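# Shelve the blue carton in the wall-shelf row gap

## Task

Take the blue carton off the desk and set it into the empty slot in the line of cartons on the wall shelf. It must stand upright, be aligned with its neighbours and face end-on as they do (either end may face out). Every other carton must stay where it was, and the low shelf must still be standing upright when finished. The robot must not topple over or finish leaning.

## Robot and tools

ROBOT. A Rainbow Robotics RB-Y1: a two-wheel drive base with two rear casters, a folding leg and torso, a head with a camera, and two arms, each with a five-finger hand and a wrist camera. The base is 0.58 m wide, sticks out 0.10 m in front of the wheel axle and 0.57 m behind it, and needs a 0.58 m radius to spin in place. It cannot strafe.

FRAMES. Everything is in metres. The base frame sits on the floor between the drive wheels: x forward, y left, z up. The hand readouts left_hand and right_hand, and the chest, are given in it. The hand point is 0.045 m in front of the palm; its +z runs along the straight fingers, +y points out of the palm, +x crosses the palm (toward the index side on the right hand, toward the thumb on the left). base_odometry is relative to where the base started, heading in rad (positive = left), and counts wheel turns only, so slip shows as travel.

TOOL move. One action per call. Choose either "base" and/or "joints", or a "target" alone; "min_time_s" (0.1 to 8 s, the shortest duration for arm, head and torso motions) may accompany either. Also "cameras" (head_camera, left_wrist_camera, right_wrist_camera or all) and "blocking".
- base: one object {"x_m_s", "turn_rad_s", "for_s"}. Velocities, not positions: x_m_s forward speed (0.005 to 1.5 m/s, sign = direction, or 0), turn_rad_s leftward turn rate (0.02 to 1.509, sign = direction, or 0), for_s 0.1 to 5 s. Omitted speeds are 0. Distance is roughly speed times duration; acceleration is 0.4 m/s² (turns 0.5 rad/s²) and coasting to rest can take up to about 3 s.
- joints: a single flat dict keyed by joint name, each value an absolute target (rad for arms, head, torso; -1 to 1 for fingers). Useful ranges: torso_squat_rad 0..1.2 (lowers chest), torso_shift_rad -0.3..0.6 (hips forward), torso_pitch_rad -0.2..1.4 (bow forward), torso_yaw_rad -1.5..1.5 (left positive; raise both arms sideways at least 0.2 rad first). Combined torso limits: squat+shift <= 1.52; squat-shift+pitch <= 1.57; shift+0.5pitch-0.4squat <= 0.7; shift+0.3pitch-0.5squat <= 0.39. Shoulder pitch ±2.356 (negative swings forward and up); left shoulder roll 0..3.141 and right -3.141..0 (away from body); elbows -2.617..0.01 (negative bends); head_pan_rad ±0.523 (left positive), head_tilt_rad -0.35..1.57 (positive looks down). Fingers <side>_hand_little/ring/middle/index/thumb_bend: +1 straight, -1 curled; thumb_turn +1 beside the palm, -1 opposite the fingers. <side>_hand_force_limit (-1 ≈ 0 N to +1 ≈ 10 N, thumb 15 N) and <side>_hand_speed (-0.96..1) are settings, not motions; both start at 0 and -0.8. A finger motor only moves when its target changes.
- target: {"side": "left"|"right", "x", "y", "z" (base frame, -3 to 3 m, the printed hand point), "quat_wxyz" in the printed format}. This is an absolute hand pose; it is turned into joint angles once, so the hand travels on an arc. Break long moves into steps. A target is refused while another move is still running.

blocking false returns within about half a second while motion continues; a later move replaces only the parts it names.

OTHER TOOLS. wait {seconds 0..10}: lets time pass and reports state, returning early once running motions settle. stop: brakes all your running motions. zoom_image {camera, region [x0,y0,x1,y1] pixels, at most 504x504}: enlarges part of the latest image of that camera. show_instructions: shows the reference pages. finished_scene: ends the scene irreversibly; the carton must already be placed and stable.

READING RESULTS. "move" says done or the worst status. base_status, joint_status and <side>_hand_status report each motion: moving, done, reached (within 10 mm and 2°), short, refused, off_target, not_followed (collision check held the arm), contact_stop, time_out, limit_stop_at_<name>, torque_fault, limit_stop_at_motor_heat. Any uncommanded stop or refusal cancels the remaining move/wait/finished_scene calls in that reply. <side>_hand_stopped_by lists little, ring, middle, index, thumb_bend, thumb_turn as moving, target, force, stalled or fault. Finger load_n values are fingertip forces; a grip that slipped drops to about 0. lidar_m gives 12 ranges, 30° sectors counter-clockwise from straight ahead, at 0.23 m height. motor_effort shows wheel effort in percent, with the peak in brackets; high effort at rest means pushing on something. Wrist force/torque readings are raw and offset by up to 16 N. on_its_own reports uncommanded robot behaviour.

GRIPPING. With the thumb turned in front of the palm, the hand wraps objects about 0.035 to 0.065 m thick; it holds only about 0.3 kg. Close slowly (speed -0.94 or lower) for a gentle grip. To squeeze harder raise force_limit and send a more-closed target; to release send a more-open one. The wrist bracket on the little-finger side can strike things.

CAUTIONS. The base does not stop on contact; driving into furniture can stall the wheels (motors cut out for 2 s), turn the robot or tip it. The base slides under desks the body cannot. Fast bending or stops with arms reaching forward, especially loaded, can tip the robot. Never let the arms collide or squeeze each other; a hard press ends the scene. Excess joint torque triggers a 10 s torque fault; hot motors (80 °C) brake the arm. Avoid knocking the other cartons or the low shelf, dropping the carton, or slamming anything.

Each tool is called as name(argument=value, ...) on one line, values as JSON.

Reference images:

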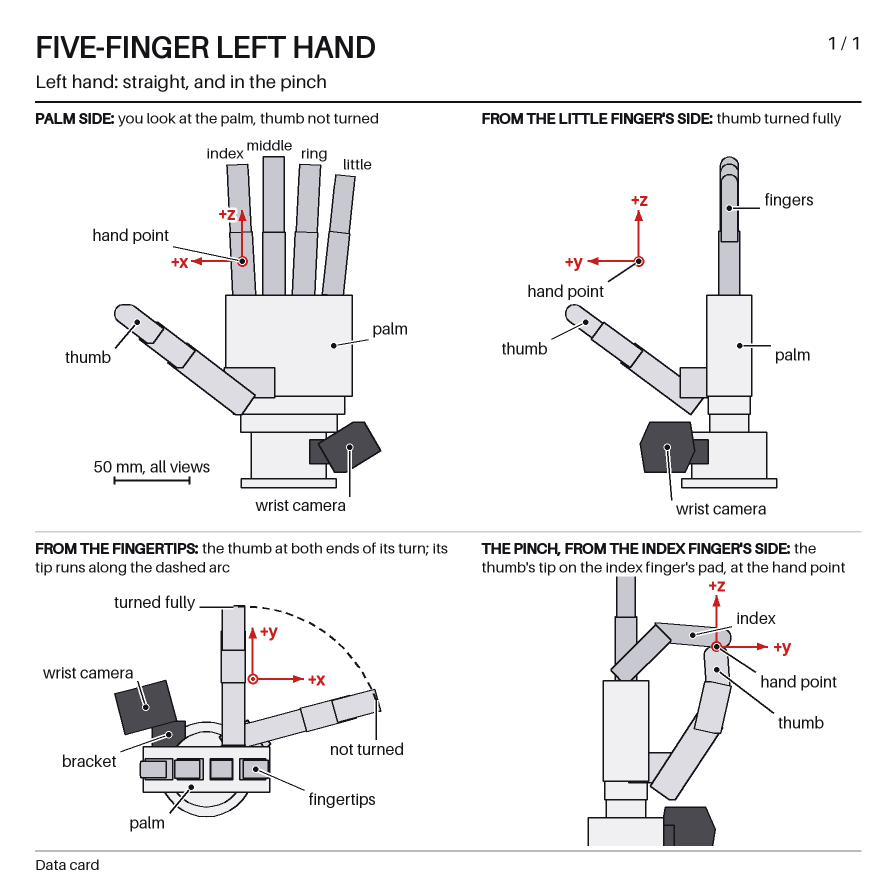

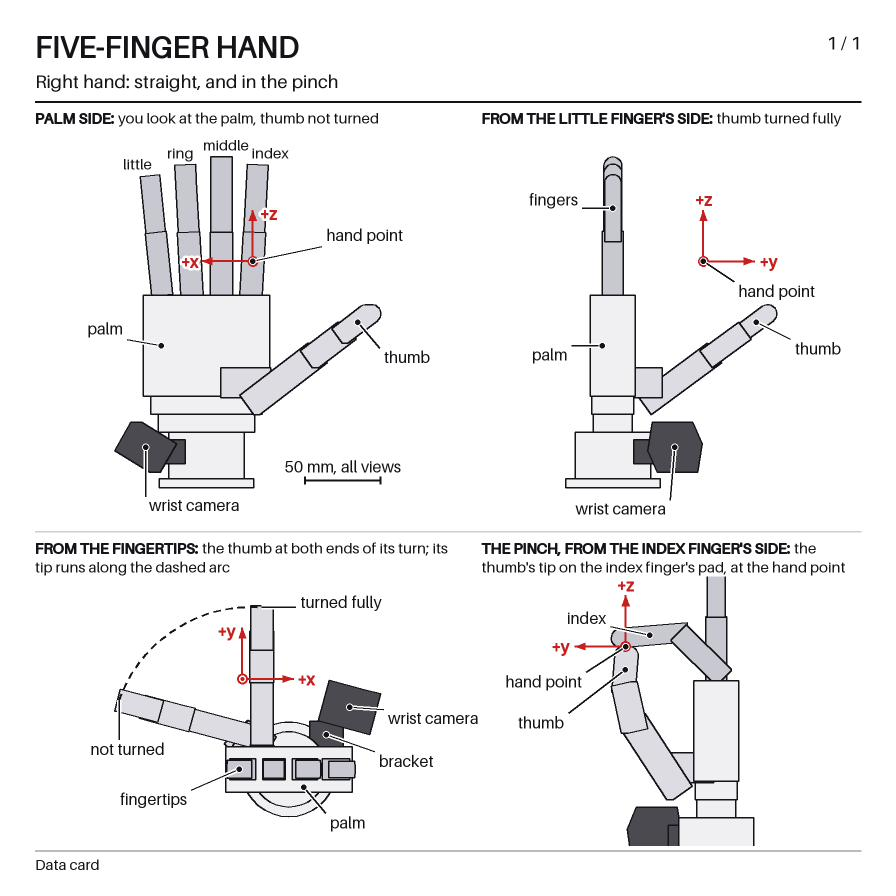

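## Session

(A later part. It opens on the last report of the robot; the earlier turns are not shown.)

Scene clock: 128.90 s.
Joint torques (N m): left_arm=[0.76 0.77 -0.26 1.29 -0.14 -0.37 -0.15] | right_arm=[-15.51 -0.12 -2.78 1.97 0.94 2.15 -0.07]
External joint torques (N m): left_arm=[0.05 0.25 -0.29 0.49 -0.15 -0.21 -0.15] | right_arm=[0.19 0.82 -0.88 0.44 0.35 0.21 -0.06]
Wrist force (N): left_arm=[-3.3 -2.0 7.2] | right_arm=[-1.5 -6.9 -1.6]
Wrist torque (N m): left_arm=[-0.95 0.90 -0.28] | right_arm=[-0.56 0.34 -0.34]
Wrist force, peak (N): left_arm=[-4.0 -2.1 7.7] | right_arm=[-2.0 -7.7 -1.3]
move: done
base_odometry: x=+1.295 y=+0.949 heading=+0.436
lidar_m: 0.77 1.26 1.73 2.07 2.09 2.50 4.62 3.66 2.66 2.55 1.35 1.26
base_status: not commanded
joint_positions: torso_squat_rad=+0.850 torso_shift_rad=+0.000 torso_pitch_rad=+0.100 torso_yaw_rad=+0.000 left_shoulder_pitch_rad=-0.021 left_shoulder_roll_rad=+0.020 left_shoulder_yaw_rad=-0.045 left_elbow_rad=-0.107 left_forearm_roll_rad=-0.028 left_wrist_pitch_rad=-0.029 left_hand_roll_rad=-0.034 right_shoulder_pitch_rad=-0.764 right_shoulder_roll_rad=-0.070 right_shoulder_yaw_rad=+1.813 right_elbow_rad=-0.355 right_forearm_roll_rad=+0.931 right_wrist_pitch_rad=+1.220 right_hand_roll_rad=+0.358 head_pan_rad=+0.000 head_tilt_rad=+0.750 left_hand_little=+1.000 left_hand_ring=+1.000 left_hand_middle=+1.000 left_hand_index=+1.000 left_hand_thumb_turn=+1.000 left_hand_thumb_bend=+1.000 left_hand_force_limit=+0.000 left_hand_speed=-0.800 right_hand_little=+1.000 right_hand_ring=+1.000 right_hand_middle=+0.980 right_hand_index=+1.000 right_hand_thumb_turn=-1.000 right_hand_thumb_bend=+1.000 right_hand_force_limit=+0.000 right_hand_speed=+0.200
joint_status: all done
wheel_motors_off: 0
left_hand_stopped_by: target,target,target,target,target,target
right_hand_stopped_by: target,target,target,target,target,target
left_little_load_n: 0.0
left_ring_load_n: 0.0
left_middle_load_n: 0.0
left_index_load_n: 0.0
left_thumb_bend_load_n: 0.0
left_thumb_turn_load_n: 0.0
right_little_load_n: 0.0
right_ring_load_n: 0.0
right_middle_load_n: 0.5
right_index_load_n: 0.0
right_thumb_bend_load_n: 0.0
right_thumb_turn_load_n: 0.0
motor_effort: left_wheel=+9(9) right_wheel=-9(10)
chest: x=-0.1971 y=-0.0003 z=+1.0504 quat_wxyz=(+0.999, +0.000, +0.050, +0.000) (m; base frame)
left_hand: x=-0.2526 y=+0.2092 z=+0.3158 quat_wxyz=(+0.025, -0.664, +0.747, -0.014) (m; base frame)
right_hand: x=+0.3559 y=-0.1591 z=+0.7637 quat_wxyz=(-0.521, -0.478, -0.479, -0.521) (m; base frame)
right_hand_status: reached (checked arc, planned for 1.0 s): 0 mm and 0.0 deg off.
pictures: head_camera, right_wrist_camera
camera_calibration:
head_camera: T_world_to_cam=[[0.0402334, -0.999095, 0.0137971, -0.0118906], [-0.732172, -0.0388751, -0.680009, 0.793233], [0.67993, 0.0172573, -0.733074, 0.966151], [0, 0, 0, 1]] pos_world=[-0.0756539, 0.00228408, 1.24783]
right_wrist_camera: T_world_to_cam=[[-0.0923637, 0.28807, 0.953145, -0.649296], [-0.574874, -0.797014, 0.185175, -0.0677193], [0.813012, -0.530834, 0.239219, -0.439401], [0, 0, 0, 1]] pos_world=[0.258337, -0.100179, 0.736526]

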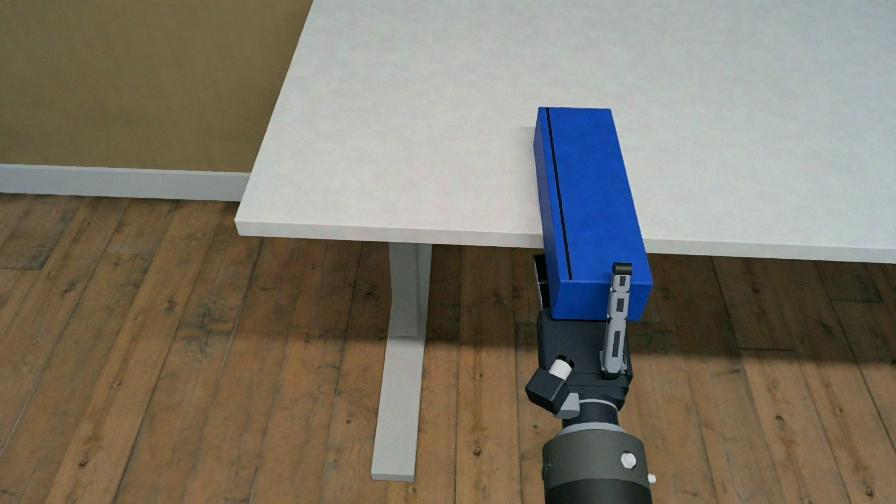

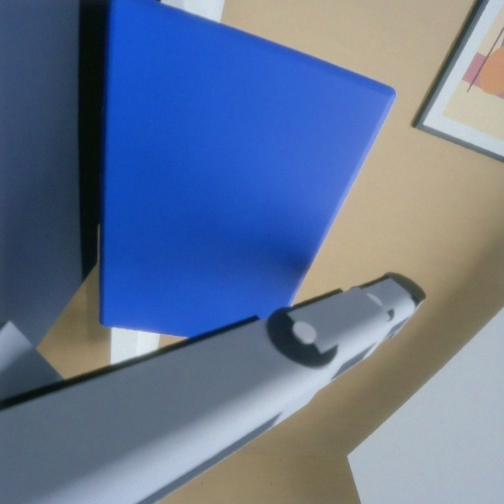

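move(target={"side":"right","x":0.356,"y":-0.159,"z":0.767,"quat_wxyz":[0.5208,0.4783,0.4783,0.5208]}, min_time_s=1)

move(target={"side":"right","x":0.356,"y":-0.159,"z":0.770,"quat_wxyz":[0.5208,0.4783,0.4783,0.5208]}, min_time_s=1, cameras=["head_camera","right_wrist_camera"])

Scene clock: 130.73 s.
Joint torques (N m): left_arm=[0.97 0.75 -0.31 1.28 -0.07 -0.21 0] | right_arm=[-15.17 -1.7 -2.49 0.45 0.44 2.15 0.41]
External joint torques (N m): left_arm=[0.26 0.23 -0.34 0.48 -0.08 -0.05 0] | right_arm=[0.63 -0.59 -0.39 -0.94 -0.19 0.23 0.42]
Wrist force (N): left_arm=[-3.7 -3.0 7.2] | right_arm=[-1.8 -6.9 -1.6]
Wrist torque (N m): left_arm=[-1.12 0.94 -0.25] | right_arm=[-0.60 0.39 -0.21]
Wrist force, peak (N): left_arm=[-4.0 -2.2 7.7] | right_arm=[-1.8 -7.3 -1.3]
move: done
base_odometry: x=+1.295 y=+0.949 heading=+0.436
lidar_m: 0.77 1.27 1.74 2.07 2.10 2.49 4.62 3.66 2.65 2.55 1.35 1.27
base_status: not commanded
joint_positions: torso_squat_rad=+0.850 torso_shift_rad=+0.000 torso_pitch_rad=+0.100 torso_yaw_rad=+0.000 left_shoulder_pitch_rad=-0.021 left_shoulder_roll_rad=+0.020 left_shoulder_yaw_rad=-0.045 left_elbow_rad=-0.107 left_forearm_roll_rad=-0.028 left_wrist_pitch_rad=-0.029 left_hand_roll_rad=-0.034 right_shoulder_pitch_rad=-0.771 right_shoulder_roll_rad=-0.087 right_shoulder_yaw_rad=+1.809 right_elbow_rad=-0.392 right_forearm_roll_rad=+0.928 right_wrist_pitch_rad=+1.235 right_hand_roll_rad=+0.375 head_pan_rad=+0.000 head_tilt_rad=+0.750 left_hand_little=+1.000 left_hand_ring=+1.000 left_hand_middle=+1.000 left_hand_index=+1.000 left_hand_thumb_turn=+1.000 left_hand_thumb_bend=+1.000 left_hand_force_limit=+0.000 left_hand_speed=-0.800 right_hand_little=+1.000 right_hand_ring=+1.000 right_hand_middle=+0.980 right_hand_index=+1.000 right_hand_thumb_turn=-1.000 right_hand_thumb_bend=+1.000 right_hand_force_limit=+0.000 right_hand_speed=+0.200
joint_status: all done
wheel_motors_off: 0
left_hand_stopped_by: target,target,target,target,target,target
right_hand_stopped_by: target,target,target,target,target,target
left_little_load_n: 0.0
left_ring_load_n: 0.0
left_middle_load_n: 0.0
left_index_load_n: 0.0
left_thumb_bend_load_n: 0.0
left_thumb_turn_load_n: 0.0
right_little_load_n: 0.0
right_ring_load_n: 0.0
right_middle_load_n: 0.0
right_index_load_n: 0.0
right_thumb_bend_load_n: 0.0
right_thumb_turn_load_n: 0.0
motor_effort: left_wheel=+9(9) right_wheel=-9(10)
chest: x=-0.1971 y=-0.0003 z=+1.0504 quat_wxyz=(+0.999, +0.000, +0.050, +0.000) (m; base frame)
left_hand: x=-0.2526 y=+0.2092 z=+0.3158 quat_wxyz=(+0.025, -0.664, +0.747, -0.014) (m; base frame)
right_hand: x=+0.3560 y=-0.1590 z=+0.7666 quat_wxyz=(-0.522, -0.477, -0.477, -0.522) (m; base frame)
right_hand_status: reached (checked arc, planned for 1.0 s): 0 mm and 0.3 deg off.
pictures: none

Scene clock: 132.07 s.
Joint torques (N m): left_arm=[0.98 0.82 -0.46 1.44 -0.14 -0.28 -0.28] | right_arm=[-15.09 -2.22 -3.68 0.5 0.57 2.27 0.25]
External joint torques (N m): left_arm=[0.26 0.3 -0.49 0.64 -0.14 -0.12 -0.28] | right_arm=[0.83 -0.85 -1.26 -0.65 -0.11 0.37 0.26]
Wrist force (N): left_arm=[-3.4 -2.0 7.5] | right_arm=[-1.3 -6.9 -1.2]
Wrist torque (N m): left_arm=[-0.97 0.92 -0.29] | right_arm=[-0.46 0.28 -0.23]
Wrist force, peak (N): left_arm=[-3.5 -3.0 7.8] | right_arm=[-1.4 -8.5 -1.3]
move: done
base_odometry: x=+1.295 y=+0.949 heading=+0.436
lidar_m: 0.77 1.26 1.74 2.06 2.09 2.50 4.62 3.67 2.65 2.56 1.35 1.26
base_status: not commanded
joint_positions: torso_squat_rad=+0.850 torso_shift_rad=+0.000 torso_pitch_rad=+0.100 torso_yaw_rad=+0.000 left_shoulder_pitch_rad=-0.021 left_shoulder_roll_rad=+0.020 left_shoulder_yaw_rad=-0.045 left_elbow_rad=-0.107 left_forearm_roll_rad=-0.028 left_wrist_pitch_rad=-0.029 left_hand_roll_rad=-0.034 right_shoulder_pitch_rad=-0.780 right_shoulder_roll_rad=-0.114 right_shoulder_yaw_rad=+1.803 right_elbow_rad=-0.451 right_forearm_roll_rad=+0.922 right_wrist_pitch_rad=+1.255 right_hand_roll_rad=+0.403 head_pan_rad=+0.000 head_tilt_rad=+0.750 left_hand_little=+1.000 left_hand_ring=+1.000 left_hand_middle=+1.000 left_hand_index=+1.000 left_hand_thumb_turn=+1.000 left_hand_thumb_bend=+1.000 left_hand_force_limit=+0.000 left_hand_speed=-0.800 right_hand_little=+1.000 right_hand_ring=+1.000 right_hand_middle=+0.980 right_hand_index=+1.000 right_hand_thumb_turn=-1.000 right_hand_thumb_bend=+1.000 right_hand_force_limit=+0.000 right_hand_speed=+0.200
joint_status: all done
wheel_motors_off: 0
left_hand_stopped_by: target,target,target,target,target,target
right_hand_stopped_by: target,target,target,target,target,target
left_little_load_n: 0.0
left_ring_load_n: 0.0
left_middle_load_n: 0.0
left_index_load_n: 0.0
left_thumb_bend_load_n: -0.5
left_thumb_turn_load_n: 0.0
right_little_load_n: 0.5
right_ring_load_n: 0.0
right_middle_load_n: 0.5
right_index_load_n: 0.0
right_thumb_bend_load_n: 0.0
right_thumb_turn_load_n: 0.0
motor_effort: left_wheel=+8(9) right_wheel=-9(10)
chest: x=-0.1971 y=-0.0003 z=+1.0504 quat_wxyz=(+0.999, +0.000, +0.050, +0.000) (m; base frame)
left_hand: x=-0.2526 y=+0.2092 z=+0.3158 quat_wxyz=(+0.025, -0.664, +0.747, -0.014) (m; base frame)
right_hand: x=+0.3559 y=-0.1590 z=+0.7697 quat_wxyz=(-0.524, -0.476, -0.475, -0.522) (m; base frame)
right_hand_status: reached (checked arc, planned for 1.0 s): 0 mm and 0.5 deg off.
pictures: head_camera, right_wrist_camera
camera_calibration:
head_camera: T_world_to_cam=[[0.0402334, -0.999095, 0.0137971, -0.0118906], [-0.732172, -0.0388751, -0.680009, 0.793233], [0.67993, 0.0172573, -0.733074, 0.966151], [0, 0, 0, 1]] pos_world=[-0.0756539, 0.00228408, 1.24783]
right_wrist_camera: T_world_to_cam=[[-0.101101, 0.288289, 0.952191, -0.651129], [-0.578326, -0.795805, 0.179536, -0.0628125], [0.809517, -0.532526, 0.247181, -0.445996], [0, 0, 0, 1]] pos_world=[0.258885, -0.0997777, 0.741518]

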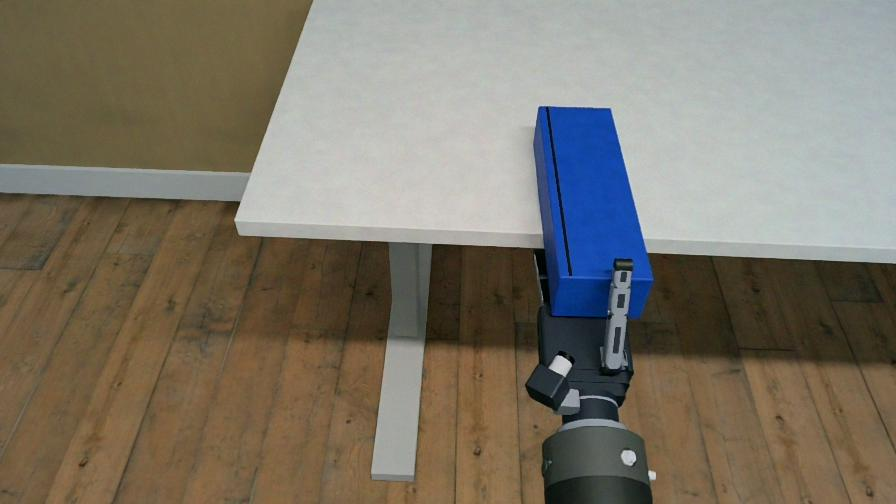

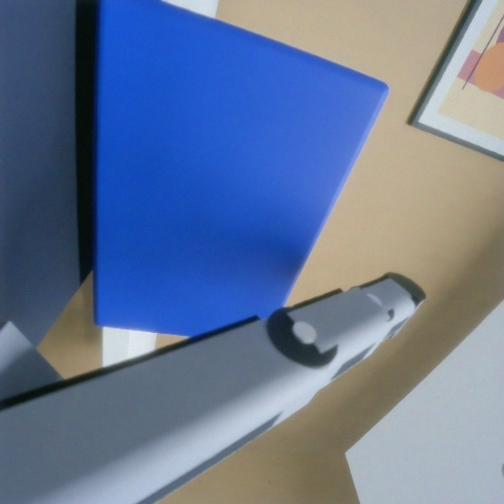

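move(joints={"right_hand_speed":-0.5,"right_hand_thumb_bend":0.65,"right_hand_force_limit":-0.6})

move(joints={"right_hand_speed":-0.93,"right_hand_thumb_bend":-0.2,"right_hand_force_limit":-0.6}, cameras=["head_camera","right_wrist_camera"])

Scene clock: 134.43 s.
Joint torques (N m): left_arm=[0.94 1.09 -0.6 1.19 -0.26 -0.3 -0.26] | right_arm=[-15.89 -2.08 -2.96 0.64 0.75 2.1 0.37]
External joint torques (N m): left_arm=[0.22 0.56 -0.63 0.4 -0.26 -0.13 -0.26] | right_arm=[0.04 -0.7 -0.54 -0.52 0.07 0.2 0.38]
Wrist force (N): left_arm=[-4.1 -2.5 7.4] | right_arm=[-2.0 -6.6 -1.6]
Wrist torque (N m): left_arm=[-1.10 1.02 -0.32] | right_arm=[-0.44 0.41 -0.25]
Wrist force, peak (N): left_arm=[-4.0 -2.2 7.7] | right_arm=[-2.2 -8.1 -1.7]
move: done
base_odometry: x=+1.295 y=+0.949 heading=+0.436
lidar_m: 0.77 1.27 1.74 2.07 2.10 2.50 4.62 3.66 2.65 2.55 1.35 1.26
base_status: not commanded
joint_positions: torso_squat_rad=+0.850 torso_shift_rad=+0.000 torso_pitch_rad=+0.100 torso_yaw_rad=+0.000 left_shoulder_pitch_rad=-0.021 left_shoulder_roll_rad=+0.020 left_shoulder_yaw_rad=-0.045 left_elbow_rad=-0.107 left_forearm_roll_rad=-0.028 left_wrist_pitch_rad=-0.029 left_hand_roll_rad=-0.034 right_shoulder_pitch_rad=-0.780 right_shoulder_roll_rad=-0.114 right_shoulder_yaw_rad=+1.803 right_elbow_rad=-0.451 right_forearm_roll_rad=+0.922 right_wrist_pitch_rad=+1.255 right_hand_roll_rad=+0.403 head_pan_rad=+0.000 head_tilt_rad=+0.750 left_hand_little=+1.000 left_hand_ring=+1.000 left_hand_middle=+1.000 left_hand_index=+1.000 left_hand_thumb_turn=+1.000 left_hand_thumb_bend=+1.000 left_hand_force_limit=+0.000 left_hand_speed=-0.800 right_hand_little=+1.000 right_hand_ring=+1.000 right_hand_middle=+0.980 right_hand_index=+1.000 right_hand_thumb_turn=-1.000 right_hand_thumb_bend=+0.650 right_hand_force_limit=-0.600 right_hand_speed=-0.500
joint_status: all done
wheel_motors_off: 0
left_hand_stopped_by: target,target,target,target,target,target
right_hand_stopped_by: target,target,target,target,target,target
left_little_load_n: 0.5
left_ring_load_n: 0.0
left_middle_load_n: 0.0
left_index_load_n: 0.0
left_thumb_bend_load_n: 0.0
left_thumb_turn_load_n: 0.0
right_little_load_n: 0.0
right_ring_load_n: 0.5
right_middle_load_n: 0.5
right_index_load_n: 0.0
right_thumb_bend_load_n: 0.0
right_thumb_turn_load_n: 0.0
motor_effort: left_wheel=+9(9) right_wheel=-9(10)
chest: x=-0.1971 y=-0.0003 z=+1.0504 quat_wxyz=(+0.999, +0.000, +0.050, +0.000) (m; base frame)
left_hand: x=-0.2526 y=+0.2092 z=+0.3158 quat_wxyz=(+0.025, -0.664, +0.747, -0.014) (m; base frame)
right_hand: x=+0.3559 y=-0.1590 z=+0.7697 quat_wxyz=(-0.524, -0.476, -0.475, -0.522) (m; base frame)
pictures: none

Scene clock: 138.07 s.
Joint torques (N m): left_arm=[1.36 0.85 -0.29 1.38 -0.12 -0.36 -0.14] | right_arm=[-15.53 -2.42 -3.17 0.54 0.65 2.02 0.18]
External joint torques (N m): left_arm=[0.64 0.32 -0.32 0.58 -0.13 -0.19 -0.14] | right_arm=[0.39 -1.05 -0.75 -0.62 -0.04 0.12 0.19]
Wrist force (N): left_arm=[-4.0 -2.2 7.4] | right_arm=[-1.2 -7.0 -1.5]
Wrist torque (N m): left_arm=[-1.04 1.03 -0.32] | right_arm=[-0.47 0.32 -0.18]
Wrist force, peak (N): left_arm=[-4.1 -2.2 7.8] | right_arm=[-2.2 -8.3 -0.8]
move: off_target
base_odometry: x=+1.295 y=+0.949 heading=+0.436
lidar_m: 0.77 1.27 1.74 2.07 2.09 2.49 4.62 3.67 2.66 2.55 1.35 1.26
base_status: not commanded
joint_positions: torso_squat_rad=+0.850 torso_shift_rad=+0.000 torso_pitch_rad=+0.100 torso_yaw_rad=+0.000 left_shoulder_pitch_rad=-0.021 left_shoulder_roll_rad=+0.020 left_shoulder_yaw_rad=-0.045 left_elbow_rad=-0.107 left_forearm_roll_rad=-0.028 left_wrist_pitch_rad=-0.029 left_hand_roll_rad=-0.034 right_shoulder_pitch_rad=-0.780 right_shoulder_roll_rad=-0.114 right_shoulder_yaw_rad=+1.803 right_elbow_rad=-0.451 right_forearm_roll_rad=+0.922 right_wrist_pitch_rad=+1.255 right_hand_roll_rad=+0.403 head_pan_rad=+0.000 head_tilt_rad=+0.750 left_hand_little=+1.000 left_hand_ring=+1.000 left_hand_middle=+1.000 left_hand_index=+1.000 left_hand_thumb_turn=+1.000 left_hand_thumb_bend=+1.000 left_hand_force_limit=+0.000 left_hand_speed=-0.800 right_hand_little=+1.000 right_hand_ring=+1.000 right_hand_middle=+0.981 right_hand_index=+1.000 right_hand_thumb_turn=-1.000 right_hand_thumb_bend=+0.528 right_hand_force_limit=-0.600 right_hand_speed=-0.930
joint_status: right_hand_thumb_bend off_target (ended at +0.528, target -0.200); the others done
wheel_motors_off: 0
left_hand_stopped_by: target,target,target,target,target,target
right_hand_stopped_by: target,target,target,target,force,target
left_little_load_n: 0.0
left_ring_load_n: 0.0
left_middle_load_n: 0.0
left_index_load_n: 0.0
left_thumb_bend_load_n: 0.0
left_thumb_turn_load_n: 0.0
right_little_load_n: 0.0
right_ring_load_n: 0.0
right_middle_load_n: 1.5
right_index_load_n: 0.0
right_thumb_bend_load_n: 3.5
right_thumb_turn_load_n: 0.5
motor_effort: left_wheel=+9(9) right_wheel=-9(10)
chest: x=-0.1971 y=-0.0003 z=+1.0504 quat_wxyz=(+0.999, +0.000, +0.050, +0.000) (m; base frame)
left_hand: x=-0.2526 y=+0.2092 z=+0.3158 quat_wxyz=(+0.025, -0.664, +0.747, -0.014) (m; base frame)
right_hand: x=+0.3559 y=-0.1590 z=+0.7697 quat_wxyz=(-0.524, -0.476, -0.475, -0.522) (m; base frame)
pictures: head_camera, right_wrist_camera
camera_calibration:
head_camera: T_world_to_cam=[[0.0402334, -0.999095, 0.0137971, -0.0118906], [-0.732172, -0.0388751, -0.680009, 0.793233], [0.67993, 0.0172573, -0.733074, 0.966151], [0, 0, 0, 1]] pos_world=[-0.0756539, 0.00228408, 1.24783]
right_wrist_camera: T_world_to_cam=[[-0.101101, 0.288289, 0.952191, -0.651129], [-0.578326, -0.795805, 0.179536, -0.0628125], [0.809517, -0.532526, 0.247181, -0.445996], [0, 0, 0, 1]] pos_world=[0.258885, -0.0997777, 0.741518]

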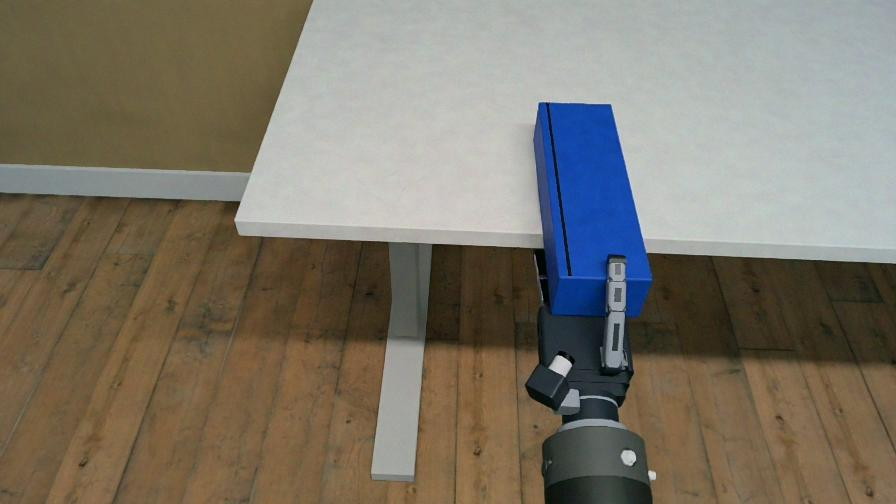

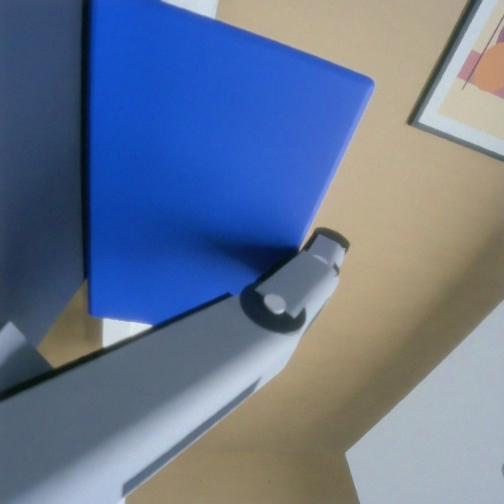

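move(joints={"right_hand_speed":-0.93,"right_hand_thumb_bend":-0.25,"right_hand_force_limit":-0.35})

move(joints={"torso_squat_rad":0.76}, min_time_s=1.2, cameras=["head_camera","right_wrist_camera"])

Scene clock: 139.00 s.
Joint torques (N m): left_arm=[0.68 1.09 0.04 1.29 -0.06 -0.26 -0.06] | right_arm=[-15.87 -2.2 -2.78 0.37 0.55 2.24 0.1]
External joint torques (N m): left_arm=[-0.04 0.56 0.01 0.49 -0.06 -0.09 -0.06] | right_arm=[0.06 -0.83 -0.36 -0.79 -0.14 0.34 0.11]
Wrist force (N): left_arm=[-3.9 -2.3 7.2] | right_arm=[-1.9 -7.5 -1.2]
Wrist torque (N m): left_arm=[-0.97 0.97 -0.29] | right_arm=[-0.52 0.42 -0.24]
Wrist force, peak (N): left_arm=[-3.7 -2.5 8.0] | right_arm=[-1.5 -8.1 -1.0]
move: off_target
base_odometry: x=+1.295 y=+0.949 heading=+0.436
lidar_m: 0.77 1.26 1.74 2.06 2.10 2.49 4.62 3.66 2.66 2.55 1.36 1.26
base_status: not commanded
joint_positions: torso_squat_rad=+0.850 torso_shift_rad=+0.000 torso_pitch_rad=+0.100 torso_yaw_rad=+0.000 left_shoulder_pitch_rad=-0.021 left_shoulder_roll_rad=+0.020 left_shoulder_yaw_rad=-0.045 left_elbow_rad=-0.107 left_forearm_roll_rad=-0.028 left_wrist_pitch_rad=-0.029 left_hand_roll_rad=-0.034 right_shoulder_pitch_rad=-0.780 right_shoulder_roll_rad=-0.114 right_shoulder_yaw_rad=+1.803 right_elbow_rad=-0.451 right_forearm_roll_rad=+0.922 right_wrist_pitch_rad=+1.255 right_hand_roll_rad=+0.403 head_pan_rad=+0.000 head_tilt_rad=+0.750 left_hand_little=+1.000 left_hand_ring=+1.000 left_hand_middle=+1.000 left_hand_index=+1.000 left_hand_thumb_turn=+1.000 left_hand_thumb_bend=+1.000 left_hand_force_limit=+0.000 left_hand_speed=-0.800 right_hand_little=+1.000 right_hand_ring=+1.000 right_hand_middle=+0.981 right_hand_index=+1.000 right_hand_thumb_turn=-1.000 right_hand_thumb_bend=+0.521 right_hand_force_limit=-0.350 right_hand_speed=-0.930
joint_status: right_hand_thumb_bend off_target (ended at +0.521, target -0.250); the others done
wheel_motors_off: 0
left_hand_stopped_by: target,target,target,target,target,target
right_hand_stopped_by: target,target,target,target,force,target
left_little_load_n: 0.0
left_ring_load_n: 0.0
left_middle_load_n: 0.0
left_index_load_n: 0.0
left_thumb_bend_load_n: 0.0
left_thumb_turn_load_n: 0.0
right_little_load_n: 0.0
right_ring_load_n: 0.0
right_middle_load_n: 2.0
right_index_load_n: 0.0
right_thumb_bend_load_n: 5.0
right_thumb_turn_load_n: 1.0
motor_effort: left_wheel=+8(9) right_wheel=-10(10)
chest: x=-0.1971 y=-0.0003 z=+1.0504 quat_wxyz=(+0.999, +0.000, +0.050, +0.000) (m; base frame)
left_hand: x=-0.2526 y=+0.2092 z=+0.3158 quat_wxyz=(+0.025, -0.664, +0.747, -0.014) (m; base frame)
right_hand: x=+0.3559 y=-0.1590 z=+0.7697 quat_wxyz=(-0.524, -0.476, -0.475, -0.522) (m; base frame)
pictures: none

Scene clock: 140.50 s.
Joint torques (N m): left_arm=[0.62 0.77 -0.31 1.38 -0.15 -0.32 -0.09] | right_arm=[-15.42 -1.85 -2.99 0.45 0.64 2.22 0.46]
External joint torques (N m): left_arm=[-0.11 0.24 -0.34 0.58 -0.15 -0.16 -0.09] | right_arm=[0.5 -0.48 -0.57 -0.71 -0.05 0.32 0.47]
Wrist force (N): left_arm=[-3.6 -2.2 6.7] | right_arm=[-1.7 -8.3 -1.0]
Wrist torque (N m): left_arm=[-0.99 0.91 -0.24] | right_arm=[-0.73 0.37 -0.24]
Wrist force, peak (N): left_arm=[-3.8 -2.9 7.5] | right_arm=[-1.7 -8.3 -1.0]
move: done
base_odometry: x=+1.295 y=+0.949 heading=+0.436
lidar_m: 0.77 1.26 1.73 2.06 2.10 2.50 4.62 3.66 2.66 2.55 1.35 1.26
base_status: not commanded
joint_positions: torso_squat_rad=+0.760 torso_shift_rad=+0.000 torso_pitch_rad=+0.100 torso_yaw_rad=+0.000 left_shoulder_pitch_rad=-0.021 left_shoulder_roll_rad=+0.020 left_shoulder_yaw_rad=-0.045 left_elbow_rad=-0.107 left_forearm_roll_rad=-0.028 left_wrist_pitch_rad=-0.029 left_hand_roll_rad=-0.034 right_shoulder_pitch_rad=-0.780 right_shoulder_roll_rad=-0.114 right_shoulder_yaw_rad=+1.803 right_elbow_rad=-0.451 right_forearm_roll_rad=+0.922 right_wrist_pitch_rad=+1.255 right_hand_roll_rad=+0.403 head_pan_rad=+0.000 head_tilt_rad=+0.750 left_hand_little=+1.000 left_hand_ring=+1.000 left_hand_middle=+1.000 left_hand_index=+1.000 left_hand_thumb_turn=+1.000 left_hand_thumb_bend=+1.000 left_hand_force_limit=+0.000 left_hand_speed=-0.800 right_hand_little=+1.000 right_hand_ring=+1.000 right_hand_middle=+0.981 right_hand_index=+1.000 right_hand_thumb_turn=-1.000 right_hand_thumb_bend=+0.521 right_hand_force_limit=-0.350 right_hand_speed=-0.930
joint_status: all done
wheel_motors_off: 0
left_hand_stopped_by: target,target,target,target,target,target
right_hand_stopped_by: target,target,target,target,force,target
left_little_load_n: 0.0
left_ring_load_n: 0.0
left_middle_load_n: 0.0
left_index_load_n: 0.0
left_thumb_bend_load_n: 0.0
left_thumb_turn_load_n: 0.0
right_little_load_n: 0.0
right_ring_load_n: 0.0
right_middle_load_n: 1.5
right_index_load_n: 0.0
right_thumb_bend_load_n: 5.0
right_thumb_turn_load_n: 1.0
motor_effort: left_wheel=+9(9) right_wheel=-9(10)
chest: x=-0.1970 y=-0.0004 z=+1.0957 quat_wxyz=(+0.999, +0.000, +0.050, +0.000) (m; base frame)
left_hand: x=-0.2527 y=+0.2091 z=+0.3612 quat_wxyz=(+0.025, -0.664, +0.747, -0.014) (m; base frame)
right_hand: x=+0.3560 y=-0.1590 z=+0.8150 quat_wxyz=(-0.524, -0.476, -0.475, -0.522) (m; base frame)
pictures: head_camera, right_wrist_camera
camera_calibration:
head_camera: T_world_to_cam=[[0.0402352, -0.999095, 0.0137913, -0.0125134], [-0.732268, -0.0388749, -0.679906, 0.824038], [0.679827, 0.0172572, -0.73317, 0.999481], [0, 0, 0, 1]] pos_world=[-0.0755538, 0.00228408, 1.29323]
right_wrist_camera: T_world_to_cam=[[-0.100946, 0.288187, 0.952238, -0.694417], [-0.578297, -0.795824, 0.179545, -0.0710601], [0.809557, -0.532552, 0.246993, -0.457135], [0, 0, 0, 1]] pos_world=[0.258885, -0.0998772, 0.786918]

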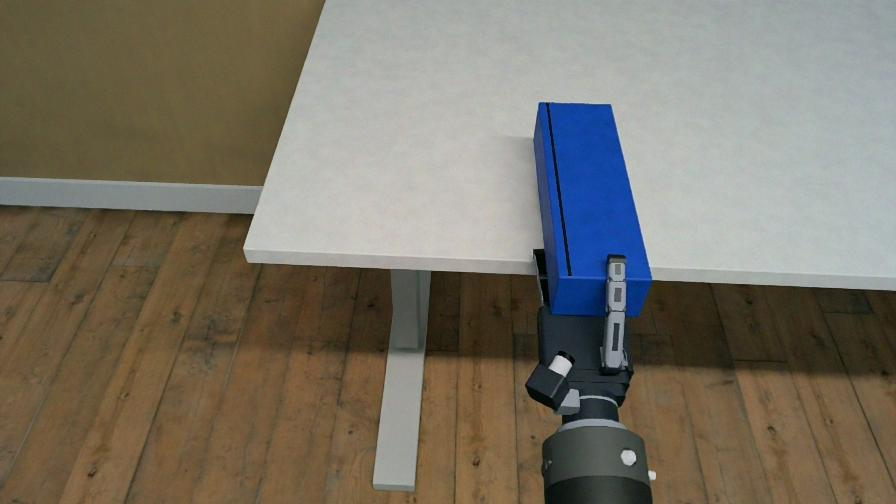

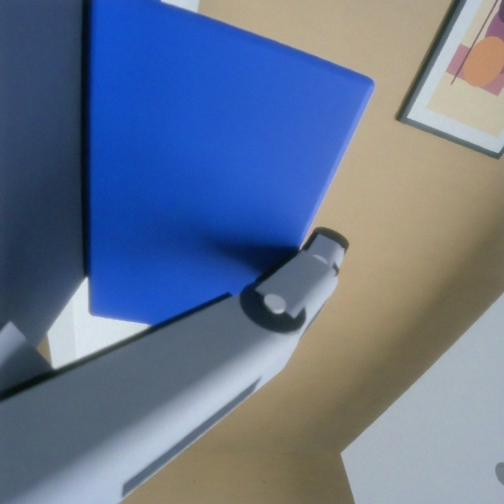

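move(base={"x_m_s":-0.3,"for_s":1.5})

move(base={"turn_rad_s":-1.0,"for_s":3.13}, joints={"head_tilt_rad":0.25,"torso_squat_rad":0.6}, min_time_s=2.5, cameras=["head_camera"])

Scene clock: 144.63 s.
Joint torques (N m): left_arm=[0.35 0.54 -0.46 1.16 -0.08 -0.25 -0.17] | right_arm=[-14.61 -1.68 -2.78 0.75 0.62 2.22 0.24]
External joint torques (N m): left_arm=[-0.37 0.01 -0.49 0.36 -0.08 -0.09 -0.17] | right_arm=[1.32 -0.3 -0.35 -0.41 -0.06 0.32 0.25]
Wrist force (N): left_arm=[-3.4 -2.8 7.0] | right_arm=[-1.9 -8.2 -0.5]
Wrist torque (N m): left_arm=[-1.13 0.87 -0.22] | right_arm=[-0.73 0.40 -0.32]
Wrist force, peak (N): left_arm=[-4.2 -2.4 7.6] | right_arm=[-2.2 -8.5 -1.2]
move: done
base_odometry: x=+0.888 y=+0.759 heading=+0.438
lidar_m: 1.22 1.72 2.11 2.07 1.86 2.60 4.17 3.66 2.67 2.56 2.37 1.65
base_status: done (sent for 1.5 of 1.5 s)
joint_positions: torso_squat_rad=+0.760 torso_shift_rad=+0.000 torso_pitch_rad=+0.100 torso_yaw_rad=+0.000 left_shoulder_pitch_rad=-0.020 left_shoulder_roll_rad=+0.020 left_shoulder_yaw_rad=-0.045 left_elbow_rad=-0.107 left_forearm_roll_rad=-0.028 left_wrist_pitch_rad=-0.029 left_hand_roll_rad=-0.034 right_shoulder_pitch_rad=-0.780 right_shoulder_roll_rad=-0.114 right_shoulder_yaw_rad=+1.803 right_elbow_rad=-0.451 right_forearm_roll_rad=+0.922 right_wrist_pitch_rad=+1.255 right_hand_roll_rad=+0.403 head_pan_rad=+0.000 head_tilt_rad=+0.750 left_hand_little=+1.000 left_hand_ring=+1.000 left_hand_middle=+1.000 left_hand_index=+1.000 left_hand_thumb_turn=+1.000 left_hand_thumb_bend=+1.000 left_hand_force_limit=+0.000 left_hand_speed=-0.800 right_hand_little=+1.000 right_hand_ring=+1.000 right_hand_middle=+0.981 right_hand_index=+1.000 right_hand_thumb_turn=-1.000 right_hand_thumb_bend=+0.521 right_hand_force_limit=-0.350 right_hand_speed=-0.930
joint_status: not commanded
wheel_motors_off: 0
left_hand_stopped_by: target,target,target,target,target,target
right_hand_stopped_by: target,target,target,target,force,target
left_little_load_n: 0.0
left_ring_load_n: 0.0
left_middle_load_n: 0.0
left_index_load_n: 0.0
left_thumb_bend_load_n: 0.0
left_thumb_turn_load_n: 0.0
right_little_load_n: 0.0
right_ring_load_n: 0.0
right_middle_load_n: 1.5
right_index_load_n: 0.0
right_thumb_bend_load_n: 5.0
right_thumb_turn_load_n: 0.5
motor_effort: left_wheel=+12(26) right_wheel=-11(29)
chest: x=-0.1972 y=-0.0004 z=+1.0958 quat_wxyz=(+0.999, +0.000, +0.050, +0.000) (m; base frame)
left_hand: x=-0.2527 y=+0.2091 z=+0.3612 quat_wxyz=(+0.025, -0.665, +0.747, -0.014) (m; base frame)
right_hand: x=+0.3560 y=-0.1590 z=+0.8153 quat_wxyz=(-0.524, -0.476, -0.475, -0.522) (m; base frame)
pictures: none

Scene clock: 150.13 s.
Joint torques (N m): left_arm=[0.48 1.13 -0.35 1.35 -0.23 -0.25 -0.07] | right_arm=[-14.75 -1.47 -3.39 0.75 0.94 2.23 0.47]
External joint torques (N m): left_arm=[-0.24 0.6 -0.37 0.56 -0.24 -0.08 -0.07] | right_arm=[1.18 -0.09 -0.97 -0.41 0.26 0.33 0.48]
Wrist force (N): left_arm=[-3.5 -2.0 7.0] | right_arm=[-1.2 -6.7 -0.8]
Wrist torque (N m): left_arm=[-0.96 0.89 -0.31] | right_arm=[-0.46 0.27 -0.21]
Wrist force, peak (N): left_arm=[-3.9 -1.9 8.1] | right_arm=[-1.7 -8.4 -0.7]
move: done
base_odometry: x=+0.888 y=+0.759 heading=-2.695
lidar_m: 4.17 3.63 2.67 2.59 2.38 1.68 1.21 1.74 2.11 2.03 1.83 2.57
base_status: done (sent for 3.13 of 3.13 s)
joint_positions: torso_squat_rad=+0.600 torso_shift_rad=+0.000 torso_pitch_rad=+0.100 torso_yaw_rad=+0.000 left_shoulder_pitch_rad=-0.020 left_shoulder_roll_rad=+0.020 left_shoulder_yaw_rad=-0.045 left_elbow_rad=-0.107 left_forearm_roll_rad=-0.028 left_wrist_pitch_rad=-0.029 left_hand_roll_rad=-0.034 right_shoulder_pitch_rad=-0.780 right_shoulder_roll_rad=-0.114 right_shoulder_yaw_rad=+1.803 right_elbow_rad=-0.451 right_forearm_roll_rad=+0.922 right_wrist_pitch_rad=+1.255 right_hand_roll_rad=+0.403 head_pan_rad=+0.000 head_tilt_rad=+0.250 left_hand_little=+1.000 left_hand_ring=+1.000 left_hand_middle=+1.000 left_hand_index=+1.000 left_hand_thumb_turn=+1.000 left_hand_thumb_bend=+1.000 left_hand_force_limit=+0.000 left_hand_speed=-0.800 right_hand_little=+1.000 right_hand_ring=+1.000 right_hand_middle=+0.981 right_hand_index=+1.000 right_hand_thumb_turn=-1.000 right_hand_thumb_bend=+0.521 right_hand_force_limit=-0.350 right_hand_speed=-0.930
joint_status: all done
wheel_motors_off: 0
left_hand_stopped_by: target,target,target,target,target,target
right_hand_stopped_by: target,target,target,target,force,target
left_little_load_n: 0.0
left_ring_load_n: 0.0
left_middle_load_n: 0.0
left_index_load_n: 0.0
left_thumb_bend_load_n: 0.0
left_thumb_turn_load_n: 0.0
right_little_load_n: 0.0
right_ring_load_n: 0.0
right_middle_load_n: 1.5
right_index_load_n: 0.0
right_thumb_bend_load_n: 5.0
right_thumb_turn_load_n: 0.5
motor_effort: left_wheel=+9(32) right_wheel=-1(31)
chest: x=-0.1971 y=-0.0004 z=+1.1661 quat_wxyz=(+0.999, +0.000, +0.050, +0.000) (m; base frame)
left_hand: x=-0.2528 y=+0.2091 z=+0.4315 quat_wxyz=(+0.025, -0.665, +0.747, -0.014) (m; base frame)
right_hand: x=+0.3560 y=-0.1591 z=+0.8856 quat_wxyz=(-0.524, -0.476, -0.475, -0.522) (m; base frame)
pictures: head_camera
camera_calibration:
head_camera: T_world_to_cam=[[0.028474, -0.999102, 0.031368, -0.0393414], [-0.316581, -0.0387789, -0.947773, 1.30134], [0.948138, 0.0170564, -0.317401, 0.526165], [0, 0, 0, 1]] pos_world=[-0.0857765, 0.0021842, 1.40162]

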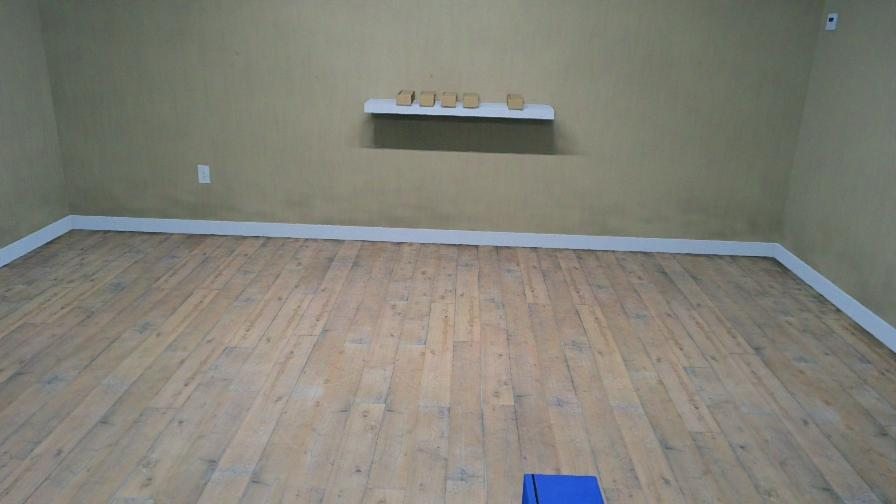

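move(base={"x_m_s":0.5,"for_s":4.2}, joints={"torso_squat_rad":0.35}, min_time_s=3.5, cameras=["head_camera"])

Scene clock: 156.80 s.
Joint torques (N m): left_arm=[1.3 0.75 -0.59 1.5 -0.07 -0.24 -0.1] | right_arm=[-14.22 -1.64 -3.23 0.86 0.81 2.11 0.1]
External joint torques (N m): left_arm=[0.58 0.22 -0.62 0.7 -0.08 -0.08 -0.1] | right_arm=[1.7 -0.26 -0.81 -0.3 0.13 0.21 0.11]
Wrist force (N): left_arm=[-3.4 -2.4 7.6] | right_arm=[-2.4 -7.2 -0.3]
Wrist torque (N m): left_arm=[-1.09 0.87 -0.23] | right_arm=[-0.57 0.41 -0.32]
Wrist force, peak (N): left_arm=[-3.9 -3.4 7.7] | right_arm=[-1.9 -8.3 -0.4]
move: done
base_odometry: x=-1.007 y=-0.147 heading=-2.695
lidar_m: 2.07 2.16 2.65 2.59 2.69 3.52 3.31 2.89 1.78 1.64 2.14 2.15
base_status: done (sent for 4.2 of 4.2 s)
joint_positions: torso_squat_rad=+0.350 torso_shift_rad=+0.000 torso_pitch_rad=+0.100 torso_yaw_rad=+0.000 left_shoulder_pitch_rad=-0.021 left_shoulder_roll_rad=+0.020 left_shoulder_yaw_rad=-0.045 left_elbow_rad=-0.107 left_forearm_roll_rad=-0.028 left_wrist_pitch_rad=-0.029 left_hand_roll_rad=-0.034 right_shoulder_pitch_rad=-0.780 right_shoulder_roll_rad=-0.114 right_shoulder_yaw_rad=+1.803 right_elbow_rad=-0.451 right_forearm_roll_rad=+0.922 right_wrist_pitch_rad=+1.255 right_hand_roll_rad=+0.403 head_pan_rad=+0.000 head_tilt_rad=+0.250 left_hand_little=+1.000 left_hand_ring=+1.000 left_hand_middle=+1.000 left_hand_index=+1.000 left_hand_thumb_turn=+1.000 left_hand_thumb_bend=+1.000 left_hand_force_limit=+0.000 left_hand_speed=-0.800 right_hand_little=+1.000 right_hand_ring=+1.000 right_hand_middle=+0.981 right_hand_index=+1.000 right_hand_thumb_turn=-1.000 right_hand_thumb_bend=+0.521 right_hand_force_limit=-0.350 right_hand_speed=-0.930
joint_status: all done
wheel_motors_off: 0
left_hand_stopped_by: target,target,target,target,target,target
right_hand_stopped_by: target,target,target,target,force,target
left_little_load_n: 0.0
left_ring_load_n: 0.0
left_middle_load_n: 0.0
left_index_load_n: 0.0
left_thumb_bend_load_n: 0.0
left_thumb_turn_load_n: 0.0
right_little_load_n: 0.0
right_ring_load_n: 0.0
right_middle_load_n: 1.5
right_index_load_n: 0.0
right_thumb_bend_load_n: 5.0
right_thumb_turn_load_n: 1.0
motor_effort: left_wheel=-1(38) right_wheel=+1(31)
chest: x=-0.1970 y=-0.0004 z=+1.2459 quat_wxyz=(+0.999, +0.000, +0.050, +0.000) (m; base frame)
left_hand: x=-0.2526 y=+0.2091 z=+0.5114 quat_wxyz=(+0.025, -0.664, +0.747, -0.014) (m; base frame)
right_hand: x=+0.3561 y=-0.1591 z=+0.9654 quat_wxyz=(-0.524, -0.476, -0.475, -0.522) (m; base frame)
pictures: head_camera
camera_calibration:
head_camera: T_world_to_cam=[[0.0284763, -0.999102, 0.0313643, -0.0418448], [-0.31667, -0.0387777, -0.947743, 1.37705], [0.948108, 0.0170561, -0.31749, 0.551561], [0, 0, 0, 1]] pos_world=[-0.0856764, 0.0021842, 1.48152]

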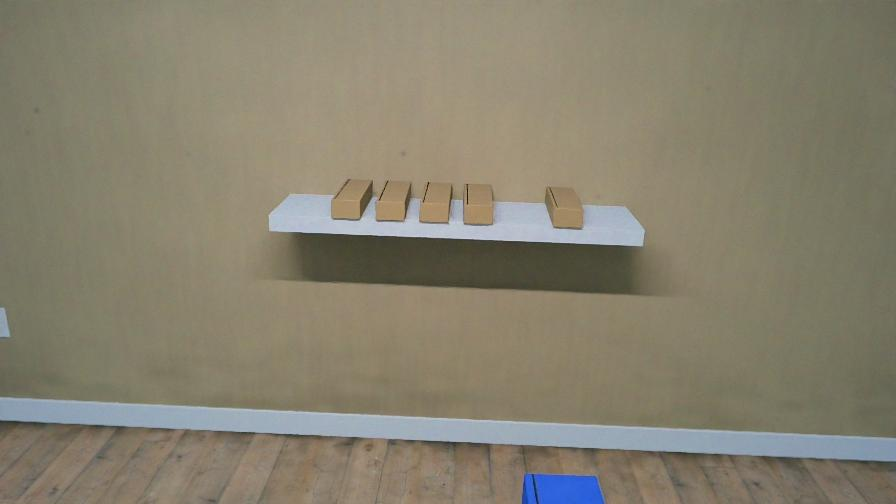

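zoom_image(camera="head_camera", region=[400, 160, 660, 260])

Scaled by 1.938 from the camera's 896x504 image, which has a finer 1280x720 frame.

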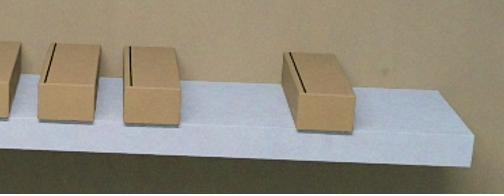

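move(base={"turn_rad_s":-0.05,"for_s":0.3}, joints={"torso_squat_rad":0.25,"head_tilt_rad":0.55}, min_time_s=1.0)

move(target={"side":"right","x":0.36,"y":-0.159,"z":1.015,"quat_wxyz":[0.523,0.476,0.476,0.523]}, min_time_s=1.0)

move(base={"x_m_s":0.4,"for_s":2.4}, cameras=["head_camera","right_wrist_camera"])

Scene clock: 161.37 s.
Joint torques (N m): left_arm=[0.96 1.07 -0.21 1.47 -0.35 -0.29 -0.22] | right_arm=[-14.05 -1.65 -3.02 0.82 0.77 2.14 0.23]
External joint torques (N m): left_arm=[0.24 0.54 -0.24 0.67 -0.35 -0.12 -0.22] | right_arm=[1.87 -0.27 -0.59 -0.34 0.08 0.24 0.24]
Wrist force (N): left_arm=[-3.5 -2.0 7.5] | right_arm=[-1.7 -6.8 -1.2]
Wrist torque (N m): left_arm=[-1.00 0.88 -0.25] | right_arm=[-0.42 0.33 -0.26]
Wrist force, peak (N): left_arm=[-3.9 -2.2 8.0] | right_arm=[-1.7 -8.3 -0.2]
move: done
base_odometry: x=-1.007 y=-0.147 heading=-2.709
lidar_m: 2.08 2.15 2.66 2.59 2.68 3.52 3.31 2.94 1.79 1.64 2.13 2.15
base_status: done (sent for 0.3 of 0.3 s)
joint_positions: torso_squat_rad=+0.250 torso_shift_rad=+0.000 torso_pitch_rad=+0.100 torso_yaw_rad=+0.000 left_shoulder_pitch_rad=-0.021 left_shoulder_roll_rad=+0.020 left_shoulder_yaw_rad=-0.045 left_elbow_rad=-0.107 left_forearm_roll_rad=-0.028 left_wrist_pitch_rad=-0.029 left_hand_roll_rad=-0.034 right_shoulder_pitch_rad=-0.780 right_shoulder_roll_rad=-0.114 right_shoulder_yaw_rad=+1.803 right_elbow_rad=-0.451 right_forearm_roll_rad=+0.922 right_wrist_pitch_rad=+1.255 right_hand_roll_rad=+0.403 head_pan_rad=+0.000 head_tilt_rad=+0.550 left_hand_little=+1.000 left_hand_ring=+1.000 left_hand_middle=+1.000 left_hand_index=+1.000 left_hand_thumb_turn=+1.000 left_hand_thumb_bend=+1.000 left_hand_force_limit=+0.000 left_hand_speed=-0.800 right_hand_little=+1.000 right_hand_ring=+1.000 right_hand_middle=+0.981 right_hand_index=+1.000 right_hand_thumb_turn=-1.000 right_hand_thumb_bend=+0.521 right_hand_force_limit=-0.350 right_hand_speed=-0.930
joint_status: all done
wheel_motors_off: 0
left_hand_stopped_by: target,target,target,target,target,target
right_hand_stopped_by: target,target,target,target,force,target
left_little_load_n: 0.0
left_ring_load_n: 0.0
left_middle_load_n: 0.0
left_index_load_n: 0.0
left_thumb_bend_load_n: 0.0
left_thumb_turn_load_n: 0.0
right_little_load_n: 0.0
right_ring_load_n: 0.0
right_middle_load_n: 2.0
right_index_load_n: -0.5
right_thumb_bend_load_n: 5.0
right_thumb_turn_load_n: 0.5
motor_effort: left_wheel=+9(25) right_wheel=-11(27)
chest: x=-0.1970 y=-0.0004 z=+1.2666 quat_wxyz=(+0.999, +0.000, +0.050, +0.000) (m; base frame)
left_hand: x=-0.2526 y=+0.2090 z=+0.5320 quat_wxyz=(+0.025, -0.664, +0.747, -0.014) (m; base frame)
right_hand: x=+0.3561 y=-0.1591 z=+0.9861 quat_wxyz=(-0.524, -0.476, -0.475, -0.522) (m; base frame)
pictures: none

Scene clock: 162.70 s.
Joint torques (N m): left_arm=[1 0.5 -0.34 1.51 -0.31 -0.19 -0.25] | right_arm=[-16.11 -3.5 -4.65 -0.63 1.12 2.07 0.19]
External joint torques (N m): left_arm=[0.28 -0.03 -0.37 0.71 -0.31 -0.02 -0.25] | right_arm=[0.66 -0.38 -0.19 -0.42 0.1 0.33 0.2]
Wrist force (N): left_arm=[-3.7 -2.2 6.8] | right_arm=[-2.4 -7.1 -1.2]
Wrist torque (N m): left_arm=[-0.95 0.94 -0.30] | right_arm=[-0.45 0.50 -0.35]
Wrist force, peak (N): left_arm=[-4.3 -2.4 7.7] | right_arm=[-2.2 -8.2 -0.9]
move: done
base_odometry: x=-1.007 y=-0.147 heading=-2.709
lidar_m: 2.07 2.15 2.66 2.59 2.68 3.51 3.31 2.93 1.79 1.63 2.14 2.15
base_status: not commanded
joint_positions: torso_squat_rad=+0.250 torso_shift_rad=+0.000 torso_pitch_rad=+0.100 torso_yaw_rad=+0.000 left_shoulder_pitch_rad=-0.021 left_shoulder_roll_rad=+0.020 left_shoulder_yaw_rad=-0.045 left_elbow_rad=-0.107 left_forearm_roll_rad=-0.028 left_wrist_pitch_rad=-0.029 left_hand_roll_rad=-0.034 right_shoulder_pitch_rad=-0.849 right_shoulder_roll_rad=-0.294 right_shoulder_yaw_rad=+1.770 right_elbow_rad=-0.825 right_forearm_roll_rad=+0.883 right_wrist_pitch_rad=+1.347 right_hand_roll_rad=+0.575 head_pan_rad=+0.000 head_tilt_rad=+0.550 left_hand_little=+1.000 left_hand_ring=+1.000 left_hand_middle=+1.000 left_hand_index=+1.000 left_hand_thumb_turn=+1.000 left_hand_thumb_bend=+1.000 left_hand_force_limit=+0.000 left_hand_speed=-0.800 right_hand_little=+1.000 right_hand_ring=+1.000 right_hand_middle=+0.981 right_hand_index=+1.000 right_hand_thumb_turn=-1.000 right_hand_thumb_bend=+0.521 right_hand_force_limit=-0.350 right_hand_speed=-0.930
joint_status: all done
wheel_motors_off: 0
left_hand_stopped_by: target,target,target,target,target,target
right_hand_stopped_by: target,target,target,target,force,target
left_little_load_n: 0.0
left_ring_load_n: 0.0
left_middle_load_n: 0.0
left_index_load_n: 0.0
left_thumb_bend_load_n: 0.0
left_thumb_turn_load_n: 0.0
right_little_load_n: 0.0
right_ring_load_n: 0.0
right_middle_load_n: 1.0
right_index_load_n: 0.0
right_thumb_bend_load_n: 4.5
right_thumb_turn_load_n: 1.0
motor_effort: left_wheel=+9(9) right_wheel=-11(11)
chest: x=-0.1970 y=-0.0004 z=+1.2666 quat_wxyz=(+0.999, +0.000, +0.050, +0.000) (m; base frame)
left_hand: x=-0.2526 y=+0.2090 z=+0.5320 quat_wxyz=(+0.025, -0.664, +0.747, -0.014) (m; base frame)
right_hand: x=+0.3596 y=-0.1589 z=+1.0153 quat_wxyz=(-0.525, -0.474, -0.473, -0.525) (m; base frame)
right_hand_status: reached (checked arc, planned for 1.0 s): 1 mm and 0.5 deg off.
pictures: none

Scene clock: 166.83 s.
Joint torques (N m): left_arm=[1.41 0.42 0.02 1.26 -0.26 -0.23 -0.12] | right_arm=[-14.9 -2.71 -5.2 -0.48 0.95 1.85 0.08]
External joint torques (N m): left_arm=[0.69 -0.1 -0.01 0.46 -0.27 -0.06 -0.12] | right_arm=[1.87 0.42 -0.73 -0.27 -0.07 0.12 0.09]
Wrist force (N): left_arm=[-3.5 -2.2 6.8] | right_arm=[-1.6 -6.9 -1.4]
Wrist torque (N m): left_arm=[-0.98 0.88 -0.28] | right_arm=[-0.48 0.34 -0.29]
Wrist force, peak (N): left_arm=[-4.4 -2.2 7.5] | right_arm=[-1.8 -8.5 -1.9]
move: done
base_odometry: x=-1.879 y=-0.550 heading=-2.709
lidar_m: 1.11 1.16 1.59 2.59 2.69 3.63 4.27 2.78 1.94 2.05 1.60 1.16
base_status: done (sent for 2.4 of 2.4 s)
joint_positions: torso_squat_rad=+0.250 torso_shift_rad=+0.000 torso_pitch_rad=+0.100 torso_yaw_rad=+0.000 left_shoulder_pitch_rad=-0.021 left_shoulder_roll_rad=+0.020 left_shoulder_yaw_rad=-0.045 left_elbow_rad=-0.107 left_forearm_roll_rad=-0.028 left_wrist_pitch_rad=-0.029 left_hand_roll_rad=-0.034 right_shoulder_pitch_rad=-0.849 right_shoulder_roll_rad=-0.294 right_shoulder_yaw_rad=+1.770 right_elbow_rad=-0.825 right_forearm_roll_rad=+0.883 right_wrist_pitch_rad=+1.347 right_hand_roll_rad=+0.575 head_pan_rad=+0.000 head_tilt_rad=+0.550 left_hand_little=+1.000 left_hand_ring=+1.000 left_hand_middle=+1.000 left_hand_index=+1.000 left_hand_thumb_turn=+1.000 left_hand_thumb_bend=+1.000 left_hand_force_limit=+0.000 left_hand_speed=-0.800 right_hand_little=+1.000 right_hand_ring=+1.000 right_hand_middle=+0.981 right_hand_index=+1.000 right_hand_thumb_turn=-1.000 right_hand_thumb_bend=+0.521 right_hand_force_limit=-0.350 right_hand_speed=-0.930
joint_status: not commanded
wheel_motors_off: 0
left_hand_stopped_by: target,target,target,target,target,target
right_hand_stopped_by: target,target,target,target,force,target
left_little_load_n: 0.0
left_ring_load_n: 0.0
left_middle_load_n: 0.0
left_index_load_n: 0.0
left_thumb_bend_load_n: -0.5
left_thumb_turn_load_n: 0.0
right_little_load_n: 0.0
right_ring_load_n: 0.0
right_middle_load_n: 1.0
right_index_load_n: 0.0
right_thumb_bend_load_n: 4.5
right_thumb_turn_load_n: 0.5
motor_effort: left_wheel=-1(29) right_wheel=+0(28)
chest: x=-0.1971 y=-0.0004 z=+1.2666 quat_wxyz=(+0.999, +0.000, +0.050, +0.000) (m; base frame)
left_hand: x=-0.2526 y=+0.2090 z=+0.5321 quat_wxyz=(+0.025, -0.664, +0.747, -0.014) (m; base frame)
right_hand: x=+0.3596 y=-0.1589 z=+1.0155 quat_wxyz=(-0.525, -0.474, -0.473, -0.525) (m; base frame)
pictures: head_camera, right_wrist_camera
camera_calibration:
head_camera: T_world_to_cam=[[0.0366099, -0.999097, 0.0215753, -0.0269139], [-0.58248, -0.0388769, -0.811915, 1.15655], [0.81202, 0.0171569, -0.583377, 0.926119], [0, 0, 0, 1]] pos_world=[-0.0773753, 0.00218417, 1.47988]
right_wrist_camera: T_world_to_cam=[[-0.109914, 0.28792, 0.951326, -0.880793], [-0.578948, -0.796542, 0.174184, -0.0991882], [0.807922, -0.531623, 0.254242, -0.516095], [0, 0, 0, 1]] pos_world=[0.262729, -0.0997774, 0.986411]

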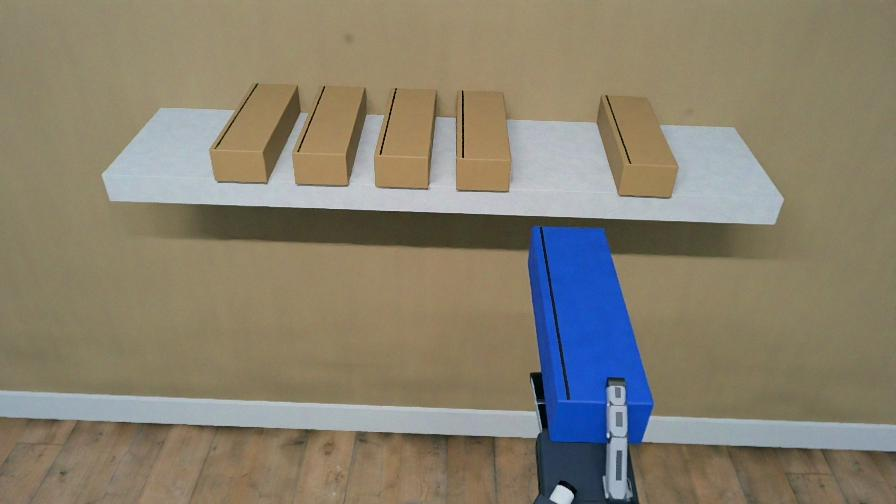

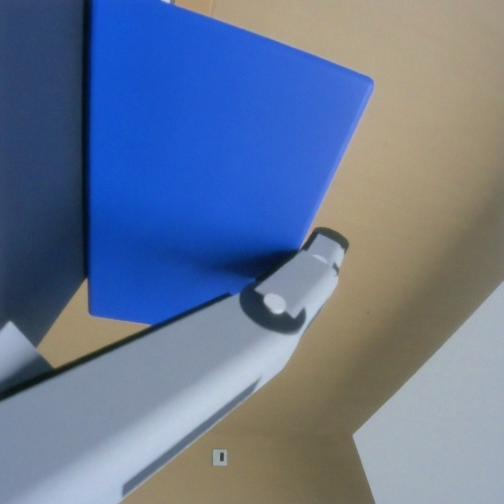

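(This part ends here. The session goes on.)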